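# Cupcake into blue bowl, cone onto white plate

## Task

Place the cupcake inside the blue bowl and set the ice cream cone on the white plate; both must stay there once the robot lets go.

## Robot and tools

Robot: two arms on a table, left_arm (base near y = +0.36 m) and right_arm (base near y = -0.355 m), each ending in a four-finger hand with sixteen motors. right_arm has a right hand; left_arm has its mirror image, a left hand. A camera stand sits behind the arms.

Scene frame: origin at table-top height, halfway between the two arms' nominal bases; +x points out over the table, +y toward the left_arm side, +z up. Arm names do not match the sides of the images. Reported hand positions (metres) and quaternions (wxyz) use this frame and may be wrong by a few cm, more at long reach.

Hand point axes (right hand): +z runs along straight fingers toward the tips; +y points out of the palm face; +x crosses the palm away from the thumb. On the left hand +x points toward the thumb. A rigid mast on the palm side of the wrist can strike objects.

execute_actions(actions, cameras): actions is a list of actions. Each action is a table of at most 15 rows, one per 1/30 s step. A table with fewer rows keeps repeating its last row. Each action lasts 0.5 s. Every row is a single list of 48 numbers in [-1, 1] that covers both arms:
1-6: left_arm dx, dy, dz, rx, ry, rz.
7-22: left hand motor goals.
23-24: left current_limit, speed.
25-30: right_arm dx, dy, dz, rx, ry, rz.
31-46: right hand motor goals.
47-48: right current_limit, speed.
The dx..rz values are offsets, not poses. They are measured in the axes of that arm's current Hand target, and each row counts from the Hand target as it stood when the action began, not from the row before. 1.0 equals 0.6 m of translation or 180 degrees of rotation. rx, ry, rz form one rotation vector. Sending the same offset in a later action moves the hand further again.

Hand motor order, in rows and in every hand result list: index_mcp, index_abd, index_pip, index_dip, middle_mcp, middle_abd, middle_pip, middle_dip, ring_mcp, ring_abd, ring_pip, ring_dip, thumb_cmc, thumb_axl, thumb_mcp, thumb_ipl. Each value is an absolute goal angle scaled linearly between the hinge's stops, not an offset. Values at which each hinge is straight: mcp +0.75, abd 0, pip +0.58, dip +0.70, thumb_cmc +0.71, thumb_axl +0.68, thumb_mcp +0.23, thumb_ipl +0.17. Pushing mcp, pip and dip toward -1 curls the fingers toward the palm. thumb_cmc toward -1 swings the thumb round in front of the palm. A zero in a hand slot is a real goal, not 'leave as is': to keep a hand unchanged, send back its hand_goal, current_limit and speed. current_limit maps -1..+1 onto 0..550 mA; it starts at +0.4. speed maps to (speed+1)/2 of 8.5 rad/s; it starts at -0.6. Both stay as last written.

cameras: names from cam_high, cam_low, cam_left_wrist, cam_right_wrist, or ["all"]. An empty actions list returns images from every camera. Any unknown camera name makes the call invalid.

Results: Hand target, meaning the last commanded pose after the rotation clip, which the next offsets start from. Also end_effector_position/quat, joint positions, velocities and torques, and some step readings. Per motor, in the order above: hand_goal, hand_measured, hand_current_ma (positive pushes toward -1) and hand_state, which is one of moving, goal, blocked or overload. There may also be MOTOR HOT or OVER-TEMPERATURE FAULT lines.

Behaviour: each step, commanded rotation is clipped to within 40 degrees of the measured orientation. The hand often stops short of its target and sags lower under load. An action of all zeros asks again for the same target. If the hand still stops short, send the remaining distance as an offset, and command a bit higher to make up for sag. To stop pressing on something, command the target back beyond the hand point.

A finger grips only while its goal lies past the object's surface. Any motor that stays at 495 mA or more for 5 s shuts down for 10 s, so avoid long hard squeezes. Holding loads, keeping arms stretched out or pushing toward unreachable poses heats the motors, and at 100 °C the arm drops.

zoom_image(camera, region=[x0,y0,x1,y1]): gives a closer look at part of that camera's latest image, at most 504x504 px. Image sizes: cam_high and cam_low 896x504, wrist cameras 672x504.

read_manual(section): licence texts only.

finished_scene(scene): ends the scene for good. The goal must stay true with the robot not touching anything.

Avoid: dropping objects, releasing moving parts, slamming or hitting fixed or heavy things, very hard pushes, knocking items off the table, and any contact between the two arms or one hand squeezing the other. Objects may be nudged now and then by outside pushes. Time spent thinking runs in the simulation.

Each tool is called after ">>>" as name(argument=value, ...) on one line, values as JSON.

## Session

>>> execute_actions(actions=[])

Scene clock: 0.00 s.
left_arm: end_effector_position=(+0.5690, +0.4018, +0.2948) hand_goal=(+0.754, +0.000, +0.576, +0.696, +0.754, +0.000, +0.576, +0.696, +0.754, +0.000, +0.576, +0.696, +0.714, +0.678, +0.226, +0.168) hand_measured=(+0.754, +0.000, +0.576, +0.696, +0.754, +0.000, +0.576, +0.696, +0.754, +0.000, +0.576, +0.696, +0.714, +0.678, +0.226, +0.168) hand_current_ma=(+0, +0, +0, +0, +0, +0, +0, +0, +0, +0, +0, +0, +0, +0, +0, +0) hand_state=(goal, goal, goal, goal, goal, goal, goal, goal, goal, goal, goal, goal, goal, goal, goal, goal) hand_current_limit=0.40 hand_speed=-0.60 end_effector_quat_wxyz=(+0.243, +0.213, +0.946, +0.021) | right_arm: end_effector_position=(+0.4702, +0.0905, +0.3151) hand_goal=(+0.754, +0.000, +0.576, +0.696, +0.754, +0.000, +0.576, +0.696, +0.754, +0.000, +0.576, +0.696, +0.714, +0.678, +0.226, +0.168) hand_measured=(+0.754, +0.000, +0.576, +0.696, +0.754, +0.000, +0.576, +0.696, +0.754, +0.000, +0.576, +0.696, +0.714, +0.678, +0.226, +0.168) hand_current_ma=(+0, +0, +0, +0, +0, +0, +0, +0, +0, +0, +0, +0, +0, +0, +0, +0) hand_state=(goal, goal, goal, goal, goal, goal, goal, goal, goal, goal, goal, goal, goal, goal, goal, goal) hand_current_limit=0.40 hand_speed=-0.60 end_effector_quat_wxyz=(-0.062, +0.943, +0.208, +0.252)
Joint positions: left_arm=[-0.117 1.534 1.533 -1.077 0.032 -1.202] | right_arm=[0.835 2.004 2.262 -1.341 0.2 1.954]
Joint velocities: within noise
Joint torques (N m): no reading
Heat: left arm: hottest elbow 31 °C; right arm: hottest shoulder 32 °C.
Hand target: left_arm +0.5755, +0.4014, +0.3006; +0.250, +0.213, +0.944, +0.022 | right_arm +0.4737, +0.0948, +0.3140; -0.064, +0.943, +0.207, +0.254

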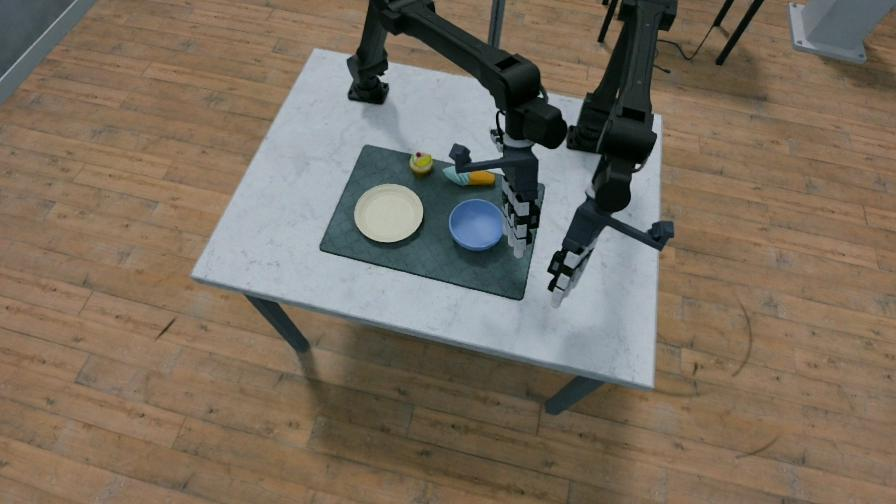

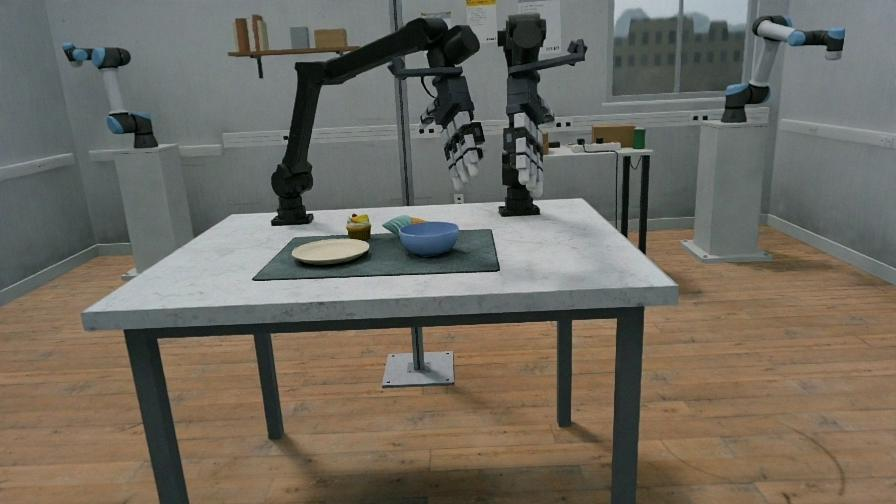

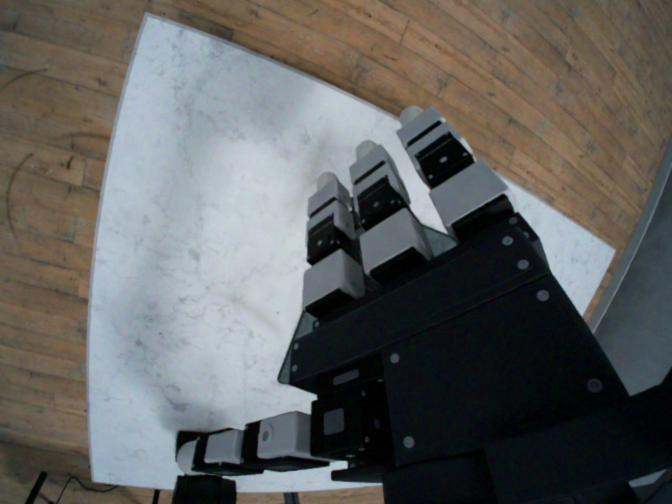

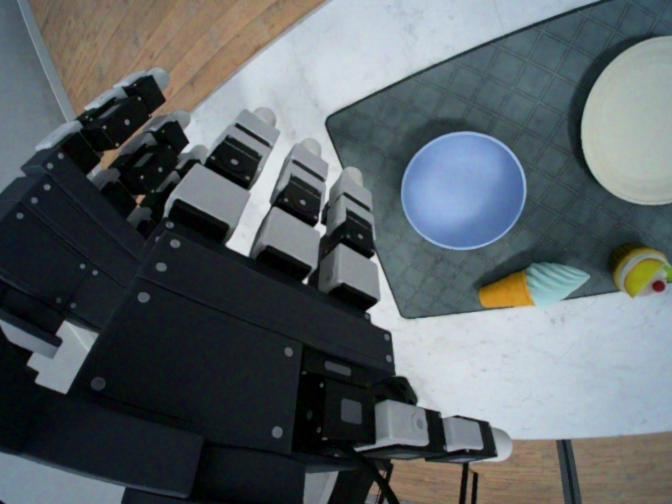

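>>> zoom_image(camera="cam_high", region=[310, 40, 670, 310])

>>> zoom_image(camera="cam_low", region=[240, 190, 520, 290])

>>> zoom_image(camera="cam_high", region=[320, 140, 560, 310])

Scaled by 1.400 from the camera's 896x504 image, which has a finer 1280x720 frame.

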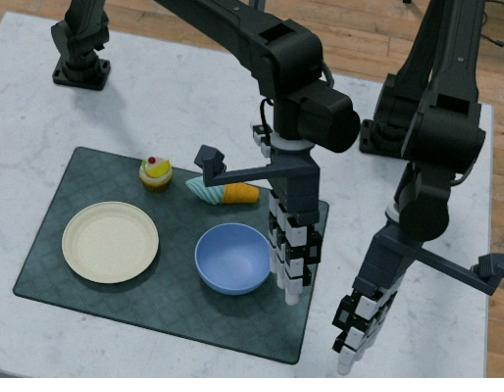

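Scaled by 1.800 from the camera's 896x504 image, which has a finer 1280x720 frame.

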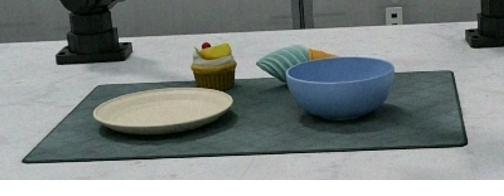

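Scaled by 2.100 from the camera's 896x504 image, which has a finer 1280x720 frame.

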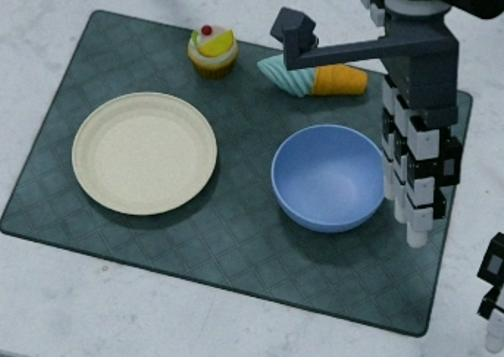

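>>> zoom_image(camera="cam_high", region=[180, 260, 230, 300])

>>> zoom_image(camera="cam_high", region=[630, 360, 680, 400])

>>> zoom_image(camera="cam_high", region=[300, 35, 400, 115])

>>> zoom_image(camera="cam_high", region=[560, 90, 680, 186])

Scaled by 10.080 from the camera's 896x504 image, which has a finer 1280x720 frame.

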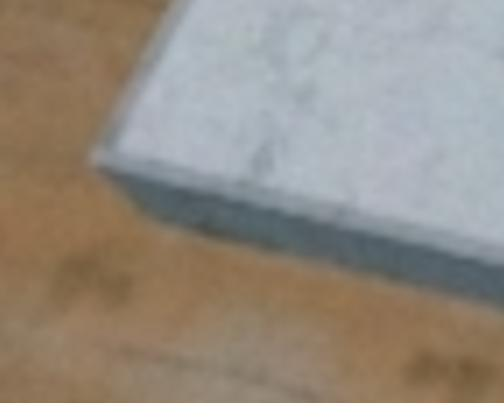

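Scaled by 10.080 from the camera's 896x504 image, which has a finer 1280x720 frame.

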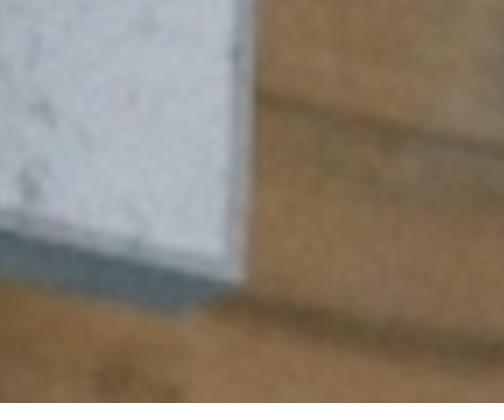

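Scaled by 5.040 from the camera's 896x504 image, which has a finer 1280x720 frame.

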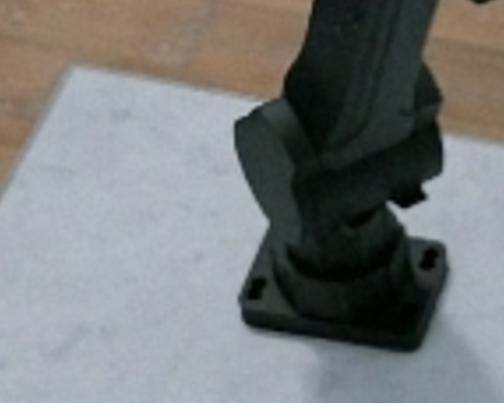

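Scaled by 4.200 from the camera's 896x504 image, which has a finer 1280x720 frame.

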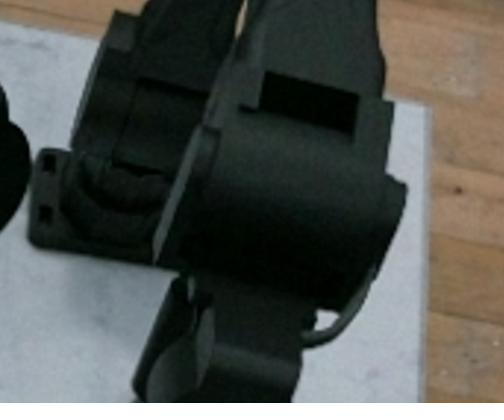

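>>> execute_actions(actions=[[[0,0,0,0,0,0,0.754,0,0.576,0.696,0.754,0,0.576,0.696,0.754,0,0.576,0.696,0.714,0.678,0.226,0.168,0.4,-0.6,-0.156,0.03,-0.052,0,0,0,0.82,0,-0.15,0.04,0.82,0,-0.15,0.04,0.95,0,0.95,0.95,-0.67,0.68,0.17,-0.16,0.4,-0.6]],[[0,0,0,0,0,0,0.754,0,0.576,0.696,0.754,0,0.576,0.696,0.754,0,0.576,0.696,0.714,0.678,0.226,0.168,0.4,-0.6,-0.156,0.03,-0.052,0,0,0,0.82,0,-0.15,0.04,0.82,0,-0.15,0.04,0.95,0,0.95,0.95,-0.67,0.68,0.17,-0.16,0.4,-0.6]]], cameras=["all"])

Scene clock: 599.23 s.
left_arm: end_effector_position=(+0.5690, +0.4018, +0.2948) hand_goal=(+0.754, +0.000, +0.576, +0.696, +0.754, +0.000, +0.576, +0.696, +0.754, +0.000, +0.576, +0.696, +0.714, +0.678, +0.226, +0.168) hand_measured=(+0.754, +0.000, +0.576, +0.696, +0.754, +0.000, +0.576, +0.696, +0.754, +0.000, +0.576, +0.696, +0.714, +0.678, +0.224, +0.168) hand_current_ma=(+0, +0, +0, +0, +0, +0, +0, +0, +0, +0, +0, +0, +0, +0, +0, +0) hand_state=(goal, goal, goal, goal, goal, goal, goal, goal, goal, goal, goal, goal, goal, goal, goal, goal) hand_current_limit=0.40 hand_speed=-0.60 end_effector_quat_wxyz=(+0.243, +0.213, +0.946, +0.021) | right_arm: end_effector_position=(+0.3146, -0.0211, +0.2746) hand_goal=(+0.820, +0.000, -0.150, +0.040, +0.820, +0.000, -0.150, +0.040, +0.950, +0.000, +0.950, +0.950, -0.670, +0.680, +0.170, -0.160) hand_measured=(+0.820, +0.000, -0.144, +0.044, +0.820, +0.000, -0.144, +0.044, +0.944, +0.000, +0.946, +0.946, -0.658, +0.678, +0.168, -0.158) hand_current_ma=(+0, +0, +6, +3, +0, +0, +7, +3, -7, +0, -4, -3, +16, -2, -2, +1) hand_state=(goal, goal, goal, goal, goal, goal, goal, goal, goal, goal, goal, goal, goal, goal, goal, goal) hand_current_limit=0.40 hand_speed=-0.60 end_effector_quat_wxyz=(-0.059, +0.943, +0.213, +0.250)
Joint positions: left_arm=[-0.117 1.534 1.533 -1.077 0.032 -1.202] | right_arm=[0.936 1.462 1.433 -1.08 0.245 2.035]
Joint torques (N m): left_arm=[0.62 -14.62 9.77 1.7 -0.08 0.04] | right_arm=[-1.26 -11.69 7.34 2.35 0.68 0.02]
Heat: left arm: hottest elbow 53 °C; right arm: hottest shoulder 49 °C.
Hand target: left_arm +0.5755, +0.4014, +0.3006; +0.250, +0.213, +0.944, +0.022 | right_arm +0.3137, -0.0189, +0.2728; -0.064, +0.943, +0.207, +0.254
Off the commanded pose: left_arm 0.009 m, 1 deg | right_arm 0.003 m, 1 deg.
Step readings (end_effector_position of left_arm | right_arm):
0: (+0.5690, +0.4018, +0.2948) | (+0.4702, +0.0905, +0.3151)
1: (+0.5690, +0.4018, +0.2948) | (+0.4700, +0.0902, +0.3144)
2: (+0.5690, +0.4018, +0.2948) | (+0.4669, +0.0874, +0.3101)
4: (+0.5690, +0.4018, +0.2948) | (+0.4515, +0.0732, +0.2994)
8: (+0.5690, +0.4018, +0.2948) | (+0.4144, +0.0385, +0.2789)
15: (+0.5690, +0.4018, +0.2948) | (+0.3957, +0.0332, +0.2939)
16: (+0.5690, +0.4018, +0.2948) | (+0.3943, +0.0331, +0.2962)
17: (+0.5690, +0.4018, +0.2948) | (+0.3897, +0.0312, +0.2958)
19: (+0.5690, +0.4018, +0.2948) | (+0.3726, +0.0173, +0.2889)
23: (+0.5690, +0.4018, +0.2948) | (+0.3319, -0.0193, +0.2709)
30: (+0.5690, +0.4018, +0.2948) | (+0.3156, -0.0207, +0.2762)

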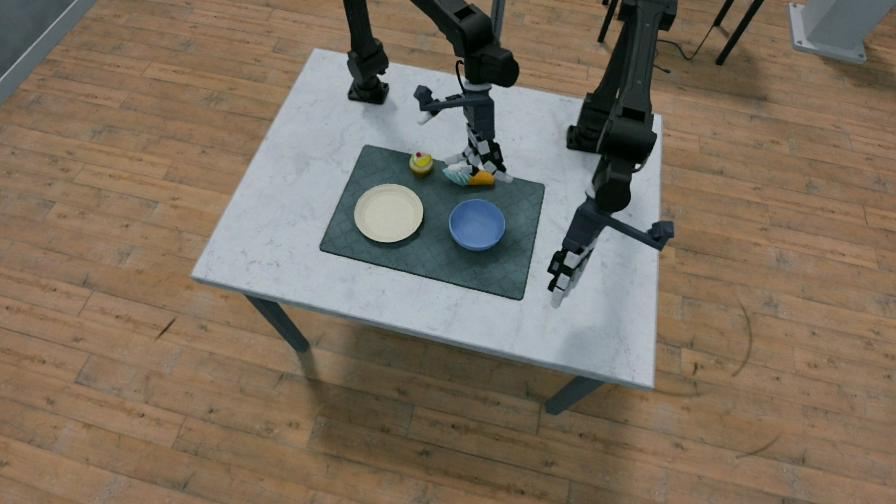

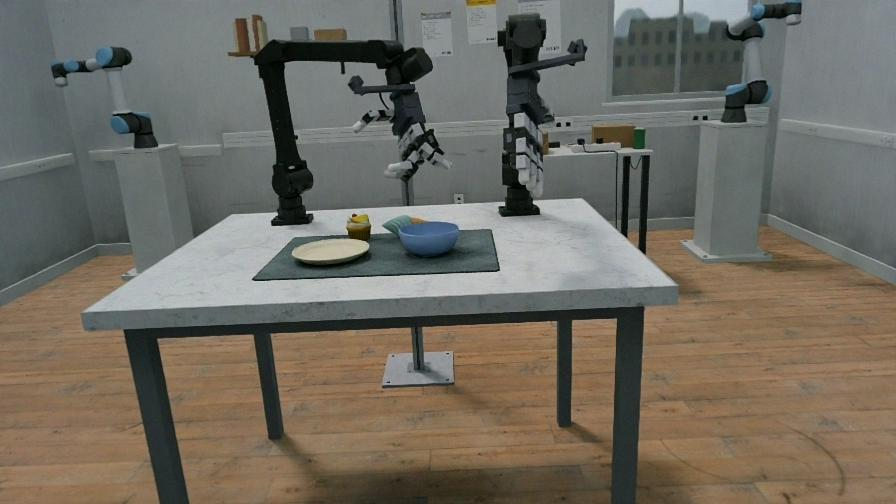

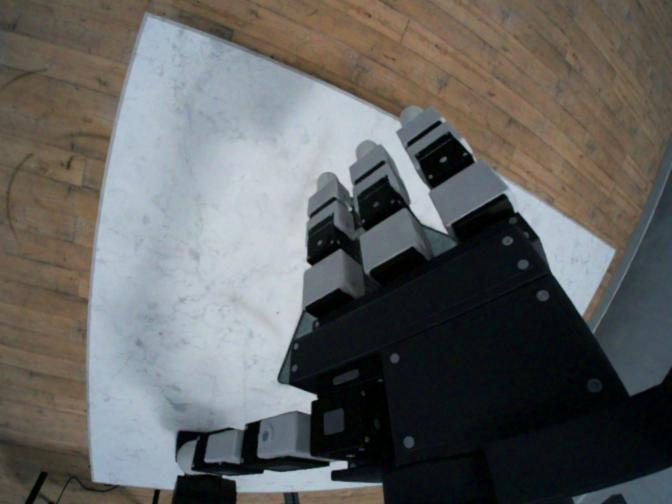

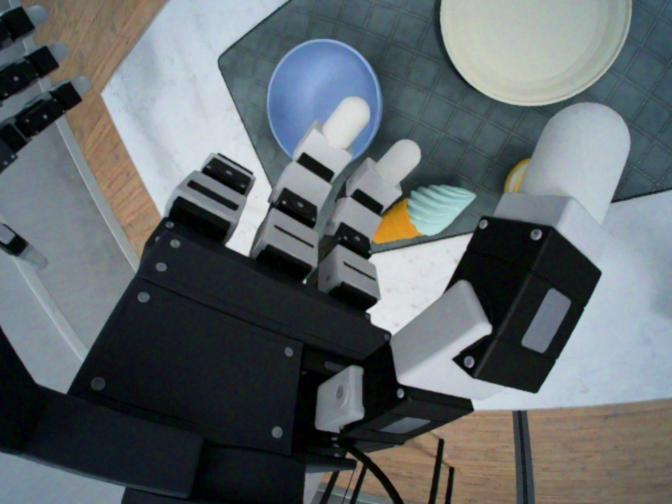

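>>> execute_actions(actions=[[[0,0,0,0,0,0,0.754,0,0.576,0.696,0.754,0,0.576,0.696,0.754,0,0.576,0.696,0.714,0.678,0.226,0.168,0.4,-0.6,0,0,0,0.105,-0.065,0.001,0.82,0,-0.15,0.04,0.82,0,-0.15,0.04,0.95,0,0.95,0.95,-0.67,0.68,0.17,-0.16,0.4,-0.6]],[[0,0,0,0,0,0,0.754,0,0.576,0.696,0.754,0,0.576,0.696,0.754,0,0.576,0.696,0.714,0.678,0.226,0.168,0.4,-0.6,0,0,0,0.105,-0.065,0.001,0.82,0,-0.15,0.04,0.82,0,-0.15,0.04,0.95,0,0.95,0.95,-0.67,0.68,0.17,-0.16,0.4,-0.6]],[[0,0,0,0,0,0,0.754,0,0.576,0.696,0.754,0,0.576,0.696,0.754,0,0.576,0.696,0.714,0.678,0.226,0.168,0.4,-0.6,0,0,0,0.105,-0.065,0.001,0.82,0,-0.15,0.04,0.82,0,-0.15,0.04,0.95,0,0.95,0.95,-0.67,0.68,0.17,-0.16,0.4,-0.6]]], cameras=["cam_high","cam_right_wrist"])

Scene clock: 618.40 s.
left_arm: end_effector_position=(+0.5690, +0.4018, +0.2948) hand_goal=(+0.754, +0.000, +0.576, +0.696, +0.754, +0.000, +0.576, +0.696, +0.754, +0.000, +0.576, +0.696, +0.714, +0.678, +0.226, +0.168) hand_measured=(+0.754, +0.000, +0.576, +0.696, +0.754, +0.000, +0.576, +0.696, +0.754, +0.000, +0.576, +0.696, +0.714, +0.678, +0.224, +0.168) hand_current_ma=(+0, +0, +0, +0, +0, +0, +0, +0, +0, +0, +0, +0, +0, +0, +0, +0) hand_state=(goal, goal, goal, goal, goal, goal, goal, goal, goal, goal, goal, goal, goal, goal, goal, goal) hand_current_limit=0.40 hand_speed=-0.60 end_effector_quat_wxyz=(+0.243, +0.213, +0.946, +0.021) | right_arm: end_effector_position=(+0.3062, -0.0273, +0.2650) hand_goal=(+0.820, +0.000, -0.150, +0.040, +0.820, +0.000, -0.150, +0.040, +0.950, +0.000, +0.950, +0.950, -0.670, +0.680, +0.170, -0.160) hand_measured=(+0.812, +0.000, -0.148, +0.044, +0.812, +0.000, -0.148, +0.044, +0.936, +0.000, +0.946, +0.946, -0.668, +0.678, +0.168, -0.158) hand_current_ma=(-12, +0, +2, +3, -9, +0, +2, +3, -22, +0, -4, -3, +2, -2, -3, +1) hand_state=(goal, goal, goal, goal, goal, goal, goal, goal, goal, goal, goal, goal, goal, goal, goal, goal) hand_current_limit=0.40 hand_speed=-0.60 end_effector_quat_wxyz=(-0.435, +0.845, +0.281, -0.136)
Joint positions: left_arm=[-0.117 1.534 1.533 -1.077 0.032 -1.202] | right_arm=[0.533 1.657 1.677 -1.671 -0.945 1.453]
Joint torques (N m): left_arm=[0.5 -14.56 9.8 1.65 -0.05 0.02] | right_arm=[-0.26 -12.63 9.57 0.29 -1.25 -0.18]
Heat: left arm: hottest elbow 53 °C; right arm: hottest elbow 46 °C.
Hand target: left_arm +0.5755, +0.4014, +0.3006; +0.250, +0.213, +0.944, +0.022 | right_arm +0.3137, -0.0190, +0.2726; -0.435, +0.832, +0.306, -0.158
Off the commanded pose: left_arm 0.009 m, 1 deg | right_arm 0.014 m, 4 deg.
joint sent to its limit (right arm) — joint 4 (wrist pitch), lower limit. The joint targets are off in orientation, not in position.
Step readings (end_effector_position of left_arm | right_arm):
0: (+0.5690, +0.4018, +0.2948) | (+0.3146, -0.0211, +0.2746)
1: (+0.5690, +0.4018, +0.2948) | (+0.3134, -0.0196, +0.2734)
2: (+0.5690, +0.4018, +0.2948) | (+0.3089, -0.0140, +0.2683)
4: (+0.5690, +0.4018, +0.2948) | (+0.2976, -0.0046, +0.2577)
8: (+0.5690, +0.4018, +0.2948) | (+0.2960, -0.0134, +0.2512)
15: (+0.5690, +0.4018, +0.2948) | (+0.3081, -0.0307, +0.2537)
16: (+0.5690, +0.4018, +0.2948) | (+0.3064, -0.0287, +0.2542)
17: (+0.5690, +0.4018, +0.2948) | (+0.3002, -0.0233, +0.2544)
19: (+0.5690, +0.4018, +0.2948) | (+0.2861, -0.0135, +0.2570)
23: (+0.5690, +0.4018, +0.2948) | (+0.2893, -0.0174, +0.2708)
30: (+0.5690, +0.4018, +0.2948) | (+0.3068, -0.0310, +0.2709)
31: (+0.5690, +0.4018, +0.2948) | (+0.3050, -0.0293, +0.2692)
32: (+0.5690, +0.4018, +0.2948) | (+0.2986, -0.0245, +0.2688)
34: (+0.5690, +0.4018, +0.2948) | (+0.2863, -0.0146, +0.2720)
38: (+0.5690, +0.4018, +0.2948) | (+0.2916, -0.0164, +0.2751)
45: (+0.5690, +0.4018, +0.2948) | (+0.3052, -0.0303, +0.2630)
Images, in order (width x height): cam_high 896x504, cam_right_wrist 672x504.

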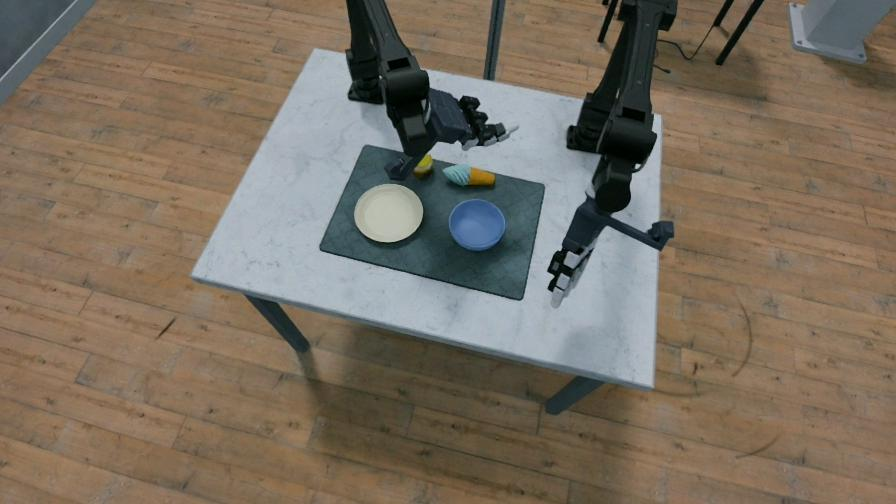

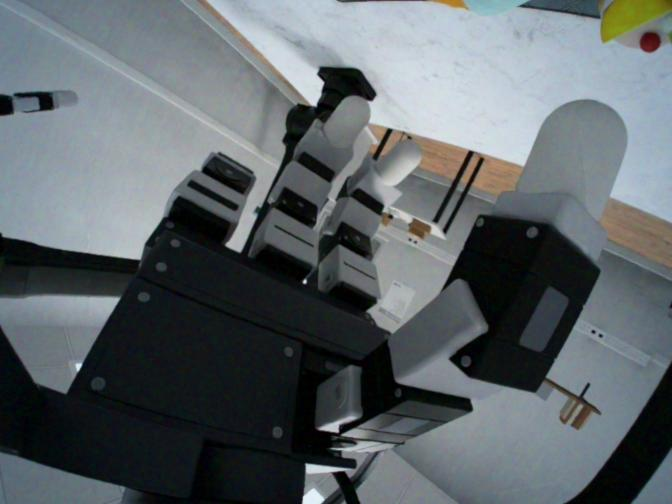

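>>> execute_actions(actions=[[[0,0,0,0,0,0,0.754,0,0.576,0.696,0.754,0,0.576,0.696,0.754,0,0.576,0.696,0.714,0.678,0.226,0.168,0.4,-0.6,-0.111,0.053,0.0445,0,0,0,0.82,0,-0.15,0.04,0.82,0,-0.15,0.04,0.95,0,0.95,0.95,-0.67,0.68,0.17,-0.16,0.4,-0.6]],[[0,0,0,0,0,0,0.754,0,0.576,0.696,0.754,0,0.576,0.696,0.754,0,0.576,0.696,0.714,0.678,0.226,0.168,0.4,-0.6,-0.111,0.053,0.0445,0,0,0,0.82,0,-0.15,0.04,0.82,0,-0.15,0.04,0.95,0,0.95,0.95,-0.67,0.68,0.17,-0.16,0.4,-0.6]]], cameras=["all"])

Scene clock: 649.07 s.
left_arm: end_effector_position=(+0.5690, +0.4018, +0.2948) hand_goal=(+0.754, +0.000, +0.576, +0.696, +0.754, +0.000, +0.576, +0.696, +0.754, +0.000, +0.576, +0.696, +0.714, +0.678, +0.226, +0.168) hand_measured=(+0.754, +0.000, +0.576, +0.696, +0.754, +0.000, +0.576, +0.696, +0.754, +0.000, +0.576, +0.696, +0.714, +0.678, +0.224, +0.168) hand_current_ma=(+0, +0, +0, +0, +0, +0, +0, +0, +0, +0, +0, +0, +0, +0, +0, +0) hand_state=(goal, goal, goal, goal, goal, goal, goal, goal, goal, goal, goal, goal, goal, goal, goal, goal) hand_current_limit=0.40 hand_speed=-0.60 end_effector_quat_wxyz=(+0.243, +0.213, +0.946, +0.021) | right_arm: end_effector_position=(+0.2044, -0.0981, +0.1907) hand_goal=(+0.820, +0.000, -0.150, +0.040, +0.820, +0.000, -0.150, +0.040, +0.950, +0.000, +0.950, +0.950, -0.670, +0.680, +0.170, -0.160) hand_measured=(+0.812, +0.000, -0.148, +0.044, +0.812, +0.000, -0.148, +0.042, +0.936, +0.000, +0.946, +0.946, -0.670, +0.678, +0.168, -0.158) hand_current_ma=(-12, +0, +2, +3, -9, +0, +2, +3, -21, +0, -4, -3, +0, -2, -3, +1) hand_state=(goal, goal, goal, goal, goal, goal, goal, goal, goal, goal, goal, goal, goal, goal, goal, goal) hand_current_limit=0.40 hand_speed=-0.60 end_effector_quat_wxyz=(-0.432, +0.834, +0.301, -0.167)
Joint positions: left_arm=[-0.117 1.534 1.533 -1.077 0.032 -1.202] | right_arm=[0.52 1.416 1.194 -1.58 -0.944 1.31]
Joint torques (N m): left_arm=[0.38 -14.51 9.8 1.72 -0.05 0.01] | right_arm=[-1.26 -9.99 5.91 1.06 -1.16 -0.17]
Heat: left arm: hottest elbow 54 °C; right arm: hottest elbow 44 °C.
Hand target: left_arm +0.5755, +0.4014, +0.3006; +0.250, +0.213, +0.944, +0.022 | right_arm +0.2074, -0.0992, +0.1896; -0.435, +0.832, +0.306, -0.158
Off the commanded pose: left_arm 0.009 m, 1 deg | right_arm 0.003 m, 1 deg.
Step readings (end_effector_position of left_arm | right_arm):
0: (+0.5690, +0.4018, +0.2948) | (+0.3062, -0.0273, +0.2650)
1: (+0.5690, +0.4018, +0.2948) | (+0.3064, -0.0272, +0.2649)
2: (+0.5690, +0.4018, +0.2948) | (+0.3047, -0.0280, +0.2628)
4: (+0.5690, +0.4018, +0.2948) | (+0.2943, -0.0342, +0.2549)
8: (+0.5690, +0.4018, +0.2948) | (+0.2661, -0.0525, +0.2341)
15: (+0.5690, +0.4018, +0.2948) | (+0.2605, -0.0562, +0.2296)
16: (+0.5690, +0.4018, +0.2948) | (+0.2597, -0.0567, +0.2292)
17: (+0.5690, +0.4018, +0.2948) | (+0.2564, -0.0582, +0.2258)
19: (+0.5690, +0.4018, +0.2948) | (+0.2413, -0.0682, +0.2140)
23: (+0.5690, +0.4018, +0.2948) | (+0.2067, -0.0941, +0.1915)
30: (+0.5690, +0.4018, +0.2948) | (+0.2042, -0.0974, +0.1913)

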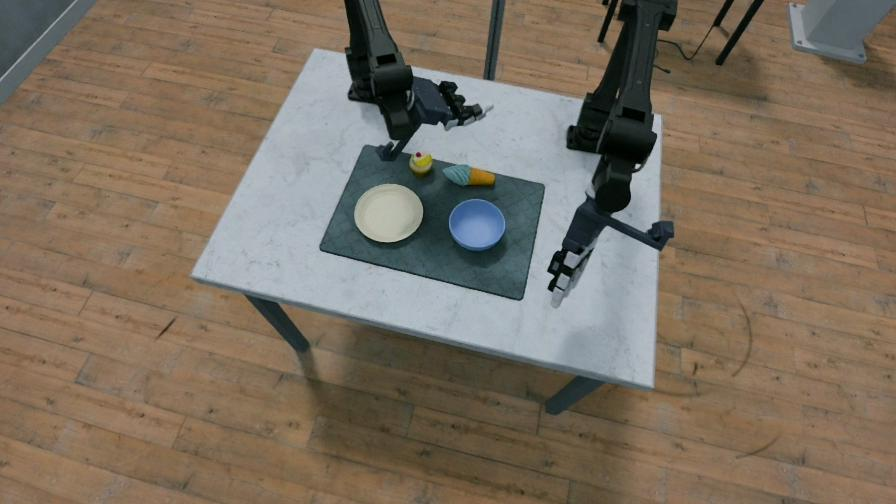

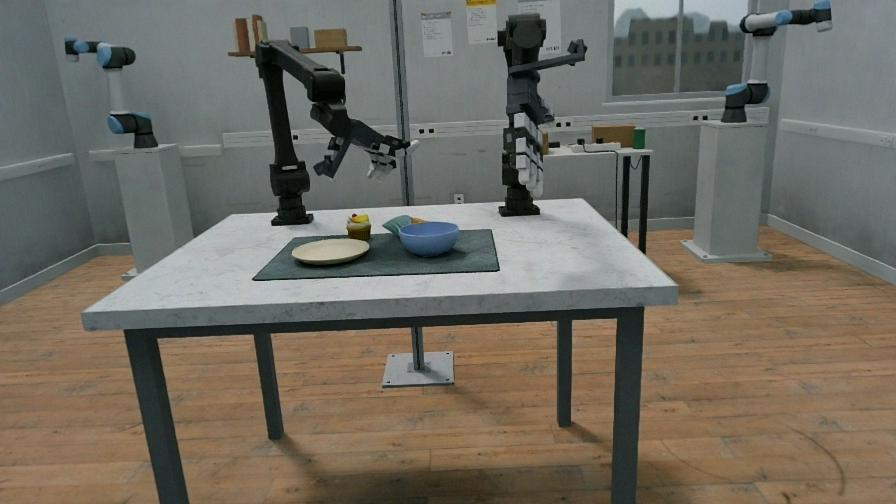

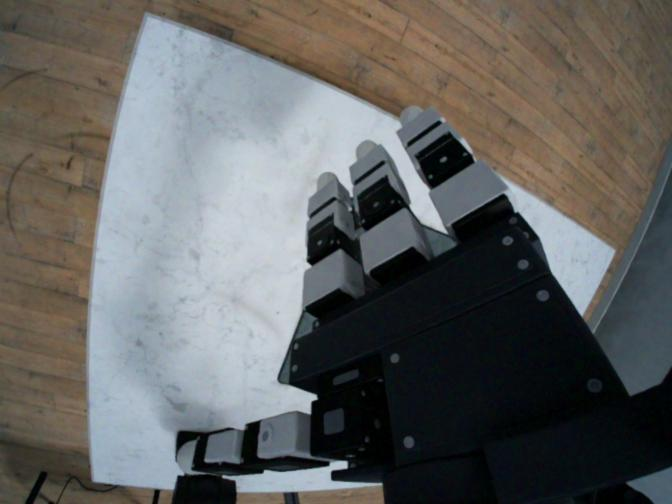

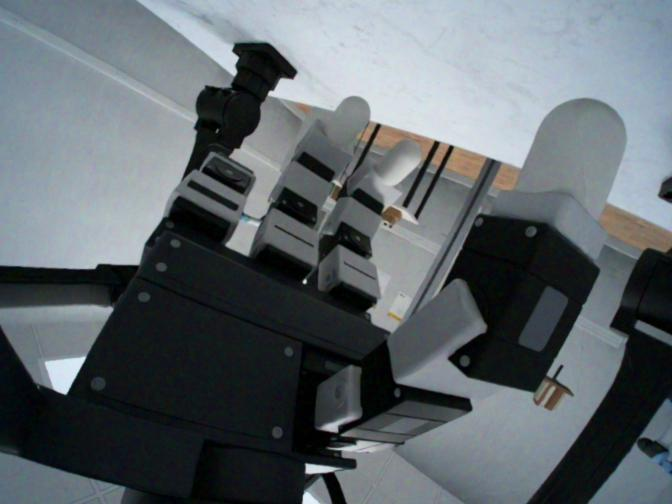

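>>> execute_actions(actions=[[[0,0,0,0,0,0,0.754,0,0.576,0.696,0.754,0,0.576,0.696,0.754,0,0.576,0.696,0.714,0.678,0.226,0.168,0.4,-0.6,0.0,0.109,0.0765,0,0,0,0.82,0,-0.15,0.04,0.82,0,-0.15,0.04,0.95,0,0.95,0.95,-0.67,0.68,0.17,-0.16,0.4,-0.6]]], cameras=["cam_high","cam_low","cam_right_wrist"])

>>> zoom_image(camera="cam_high", region=[340, 90, 520, 230])

>>> zoom_image(camera="cam_low", region=[280, 130, 480, 280])

Scene clock: 673.67 s.
left_arm: end_effector_position=(+0.5690, +0.4018, +0.2948) hand_goal=(+0.754, +0.000, +0.576, +0.696, +0.754, +0.000, +0.576, +0.696, +0.754, +0.000, +0.576, +0.696, +0.714, +0.678, +0.226, +0.168) hand_measured=(+0.754, +0.000, +0.576, +0.696, +0.754, +0.000, +0.576, +0.696, +0.754, +0.000, +0.576, +0.696, +0.714, +0.678, +0.224, +0.168) hand_current_ma=(+0, +0, +0, +0, +0, +0, +0, +0, +0, +0, +0, +0, +0, +0, +0, +0) hand_state=(goal, goal, goal, goal, goal, goal, goal, goal, goal, goal, goal, goal, goal, goal, goal, goal) hand_current_limit=0.40 hand_speed=-0.60 end_effector_quat_wxyz=(+0.243, +0.213, +0.946, +0.021) | right_arm: end_effector_position=(+0.2035, -0.0986, +0.1142) hand_goal=(+0.820, +0.000, -0.150, +0.040, +0.820, +0.000, -0.150, +0.040, +0.950, +0.000, +0.950, +0.950, -0.670, +0.680, +0.170, -0.160) hand_measured=(+0.812, +0.000, -0.148, +0.044, +0.812, +0.000, -0.148, +0.042, +0.936, +0.000, +0.946, +0.946, -0.670, +0.678, +0.168, -0.158) hand_current_ma=(-12, +0, +2, +3, -9, +0, +2, +3, -21, +0, -4, -3, +0, -2, -3, +1) hand_state=(goal, goal, goal, goal, goal, goal, goal, goal, goal, goal, goal, goal, goal, goal, goal, goal) hand_current_limit=0.40 hand_speed=-0.60 end_effector_quat_wxyz=(-0.435, +0.831, +0.308, -0.159)
Joint positions: left_arm=[-0.117 1.534 1.533 -1.077 0.032 -1.202] | right_arm=[0.519 1.469 1.04 -1.361 -0.946 1.298]
Joint torques (N m): left_arm=[0.32 -14.39 9.76 1.65 -0.05 0.03] | right_arm=[-2.32 -8.18 5.86 0.88 -1.1 -0.05]
Heat: left arm: hottest elbow 54 °C; right arm: hottest elbow 42 °C.
Hand target: left_arm +0.5755, +0.4014, +0.3006; +0.250, +0.213, +0.944, +0.022 | right_arm +0.2076, -0.0987, +0.1097; -0.435, +0.832, +0.306, -0.158
Off the commanded pose: left_arm 0.009 m, 1 deg | right_arm 0.006 m, 0 deg.
Step readings (end_effector_position of left_arm | right_arm):
0: (+0.5690, +0.4018, +0.2948) | (+0.2044, -0.0980, +0.1907)
1: (+0.5690, +0.4018, +0.2948) | (+0.2043, -0.0981, +0.1896)
2: (+0.5690, +0.4018, +0.2948) | (+0.2051, -0.0970, +0.1858)
4: (+0.5690, +0.4018, +0.2948) | (+0.2053, -0.0965, +0.1710)
8: (+0.5690, +0.4018, +0.2948) | (+0.1967, -0.1026, +0.1342)
15: (+0.5690, +0.4018, +0.2948) | (+0.2019, -0.0996, +0.1146)
Images, in order (width x height): cam_high 896x504, cam_low 896x504, cam_right_wrist 672x504.

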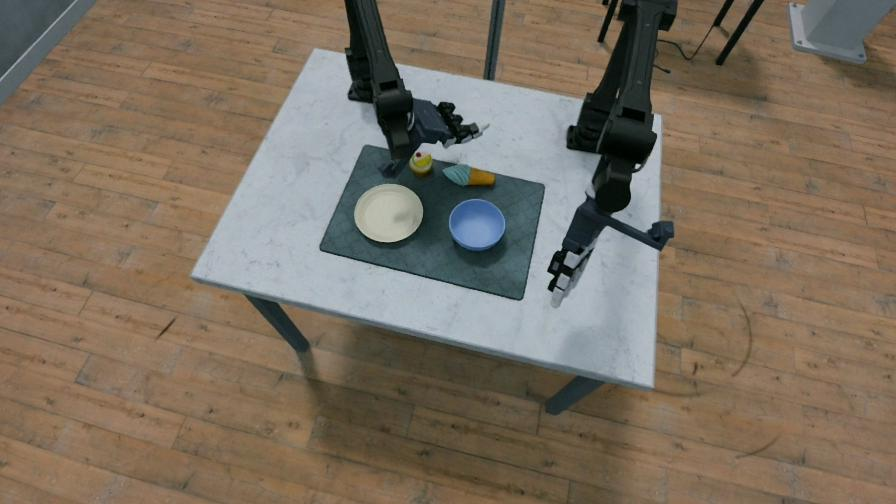

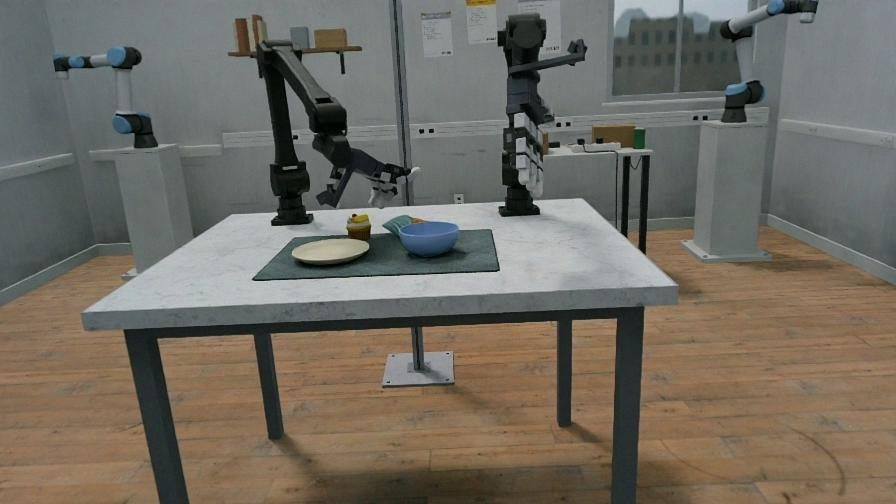

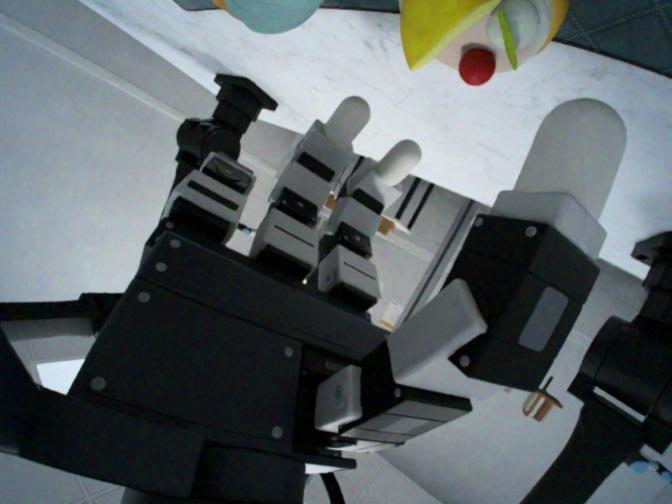

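Scaled by 2.800 from the camera's 896x504 image, which has a finer 1280x720 frame.

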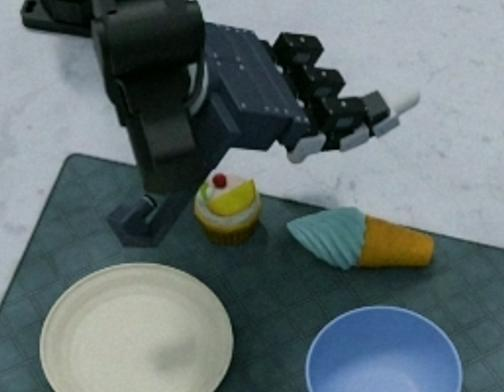

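Scaled by 2.520 from the camera's 896x504 image, which has a finer 1280x720 frame.

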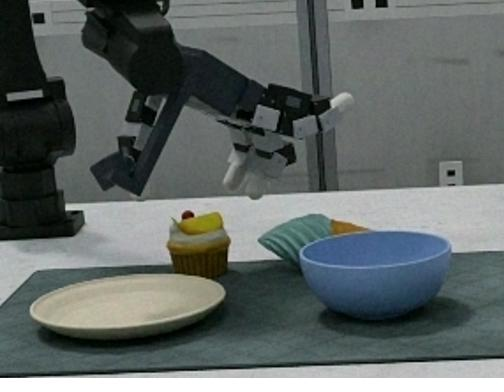

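>>> execute_actions(actions=[[[0,0,0,0,0,0,0.754,0,0.576,0.696,0.754,0,0.576,0.696,0.754,0,0.576,0.696,0.714,0.678,0.226,0.168,0.4,-0.6,0.0,0.048,0.026,0,0,0,0.82,0,-0.15,0.04,0.82,0,-0.15,0.04,0.95,0,0.95,0.95,-0.67,0.68,0.17,-0.16,0.4,-0.6]],[[0,0,0,0,0,0,0.754,0,0.576,0.696,0.754,0,0.576,0.696,0.754,0,0.576,0.696,0.714,0.678,0.226,0.168,0.4,-0.6,0.0,0.048,0.026,0,0,0,0.82,0,-0.15,0.04,0.82,0,-0.15,0.04,0.95,0,0.95,0.95,-0.67,0.68,0.17,-0.16,0.4,-0.6]]], cameras=["cam_high","cam_low","cam_right_wrist"])

>>> zoom_image(camera="cam_high", region=[340, 90, 520, 230])

>>> zoom_image(camera="cam_low", region=[280, 160, 440, 280])

Scene clock: 709.00 s.
left_arm: end_effector_position=(+0.5690, +0.4018, +0.2948) hand_goal=(+0.754, +0.000, +0.576, +0.696, +0.754, +0.000, +0.576, +0.696, +0.754, +0.000, +0.576, +0.696, +0.714, +0.678, +0.226, +0.168) hand_measured=(+0.754, +0.000, +0.576, +0.696, +0.754, +0.000, +0.576, +0.696, +0.754, +0.000, +0.576, +0.696, +0.714, +0.678, +0.224, +0.168) hand_current_ma=(+0, +0, +0, +0, +0, +0, +0, +0, +0, +0, +0, +0, +0, +0, +0, +0) hand_state=(goal, goal, goal, goal, goal, goal, goal, goal, goal, goal, goal, goal, goal, goal, goal, goal) hand_current_limit=0.40 hand_speed=-0.60 end_effector_quat_wxyz=(+0.243, +0.213, +0.946, +0.021) | right_arm: end_effector_position=(+0.2088, -0.1029, +0.0517) hand_goal=(+0.820, +0.000, -0.150, +0.040, +0.820, +0.000, -0.150, +0.040, +0.950, +0.000, +0.950, +0.950, -0.670, +0.680, +0.170, -0.160) hand_measured=(+0.812, +0.000, -0.148, +0.044, +0.812, +0.000, -0.148, +0.042, +0.936, +0.000, +0.946, +0.946, -0.670, +0.678, +0.168, -0.158) hand_current_ma=(-12, +0, +2, +3, -9, +0, +2, +3, -21, +0, -4, -3, +0, -2, -3, +1) hand_state=(goal, goal, goal, goal, goal, goal, goal, goal, goal, goal, goal, goal, goal, goal, goal, goal) hand_current_limit=0.40 hand_speed=-0.60 end_effector_quat_wxyz=(-0.435, +0.832, +0.304, -0.159)
Joint positions: left_arm=[-0.117 1.534 1.533 -1.077 0.032 -1.202] | right_arm=[0.501 1.566 0.961 -1.204 -0.944 1.28]
Joint torques (N m): left_arm=[0.44 -14.39 9.85 1.69 -0.06 0.04] | right_arm=[-2.14 -9 4.92 0.8 -0.95 -0.16]
Heat: left arm: hottest elbow 54 °C; right arm: hottest elbow 42 °C.
Hand target: left_arm +0.5755, +0.4014, +0.3006; +0.250, +0.213, +0.944, +0.022 | right_arm +0.2125, -0.1042, +0.0445; -0.435, +0.832, +0.306, -0.158
Off the commanded pose: left_arm 0.009 m, 1 deg | right_arm 0.008 m, 0 deg.
Step readings (end_effector_position of left_arm | right_arm):
0: (+0.5690, +0.4018, +0.2948) | (+0.2035, -0.0986, +0.1142)
1: (+0.5690, +0.4018, +0.2948) | (+0.2036, -0.0985, +0.1140)
2: (+0.5690, +0.4018, +0.2948) | (+0.2043, -0.0981, +0.1128)
4: (+0.5690, +0.4018, +0.2948) | (+0.2063, -0.0973, +0.1087)
8: (+0.5690, +0.4018, +0.2948) | (+0.2058, -0.0996, +0.0947)
15: (+0.5690, +0.4018, +0.2948) | (+0.2058, -0.1004, +0.0848)
16: (+0.5690, +0.4018, +0.2948) | (+0.2062, -0.1002, +0.0847)
17: (+0.5690, +0.4018, +0.2948) | (+0.2070, -0.0997, +0.0834)
19: (+0.5690, +0.4018, +0.2948) | (+0.2094, -0.0990, +0.0785)
23: (+0.5690, +0.4018, +0.2948) | (+0.2088, -0.1019, +0.0626)
30: (+0.5690, +0.4018, +0.2948) | (+0.2084, -0.1032, +0.0518)
Images, in order (width x height): cam_high 896x504, cam_low 896x504, cam_right_wrist 672x504.

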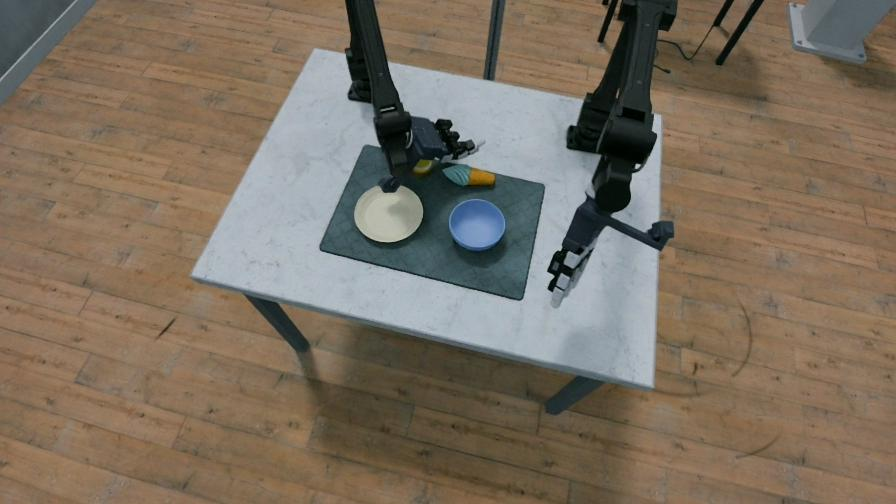

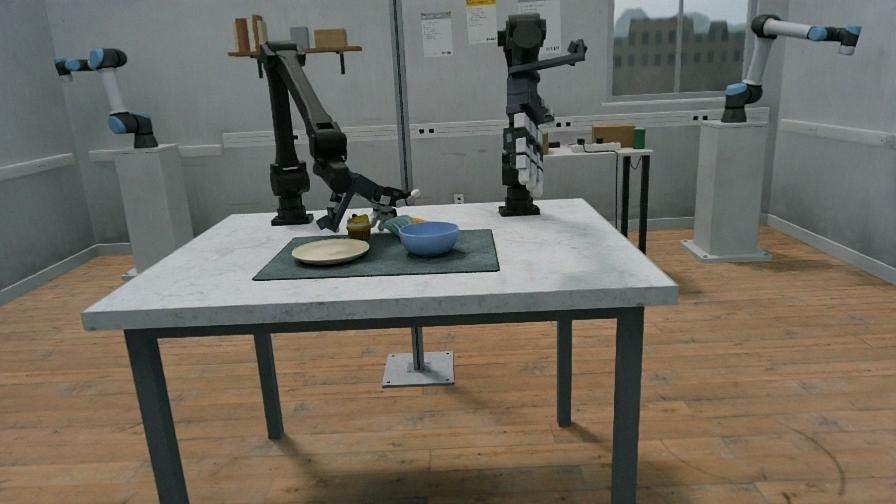

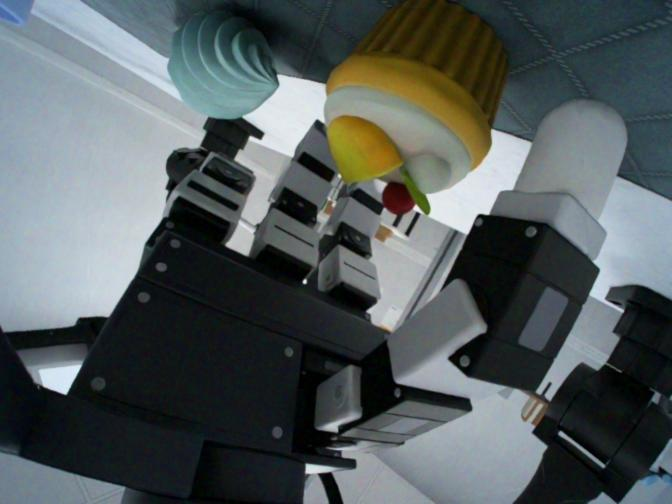

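Scaled by 2.800 from the camera's 896x504 image, which has a finer 1280x720 frame.

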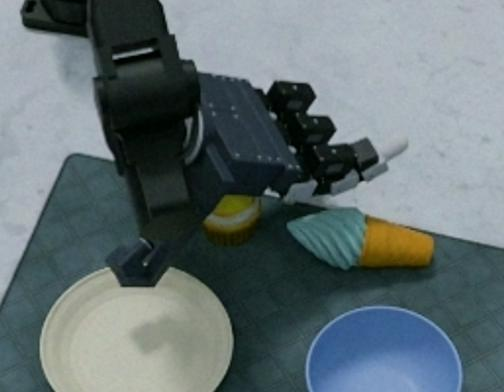

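Scaled by 3.150 from the camera's 896x504 image, which has a finer 1280x720 frame.

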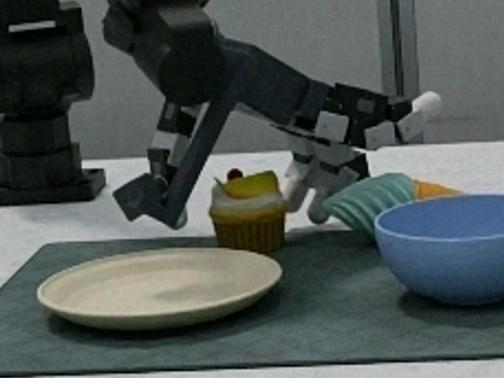

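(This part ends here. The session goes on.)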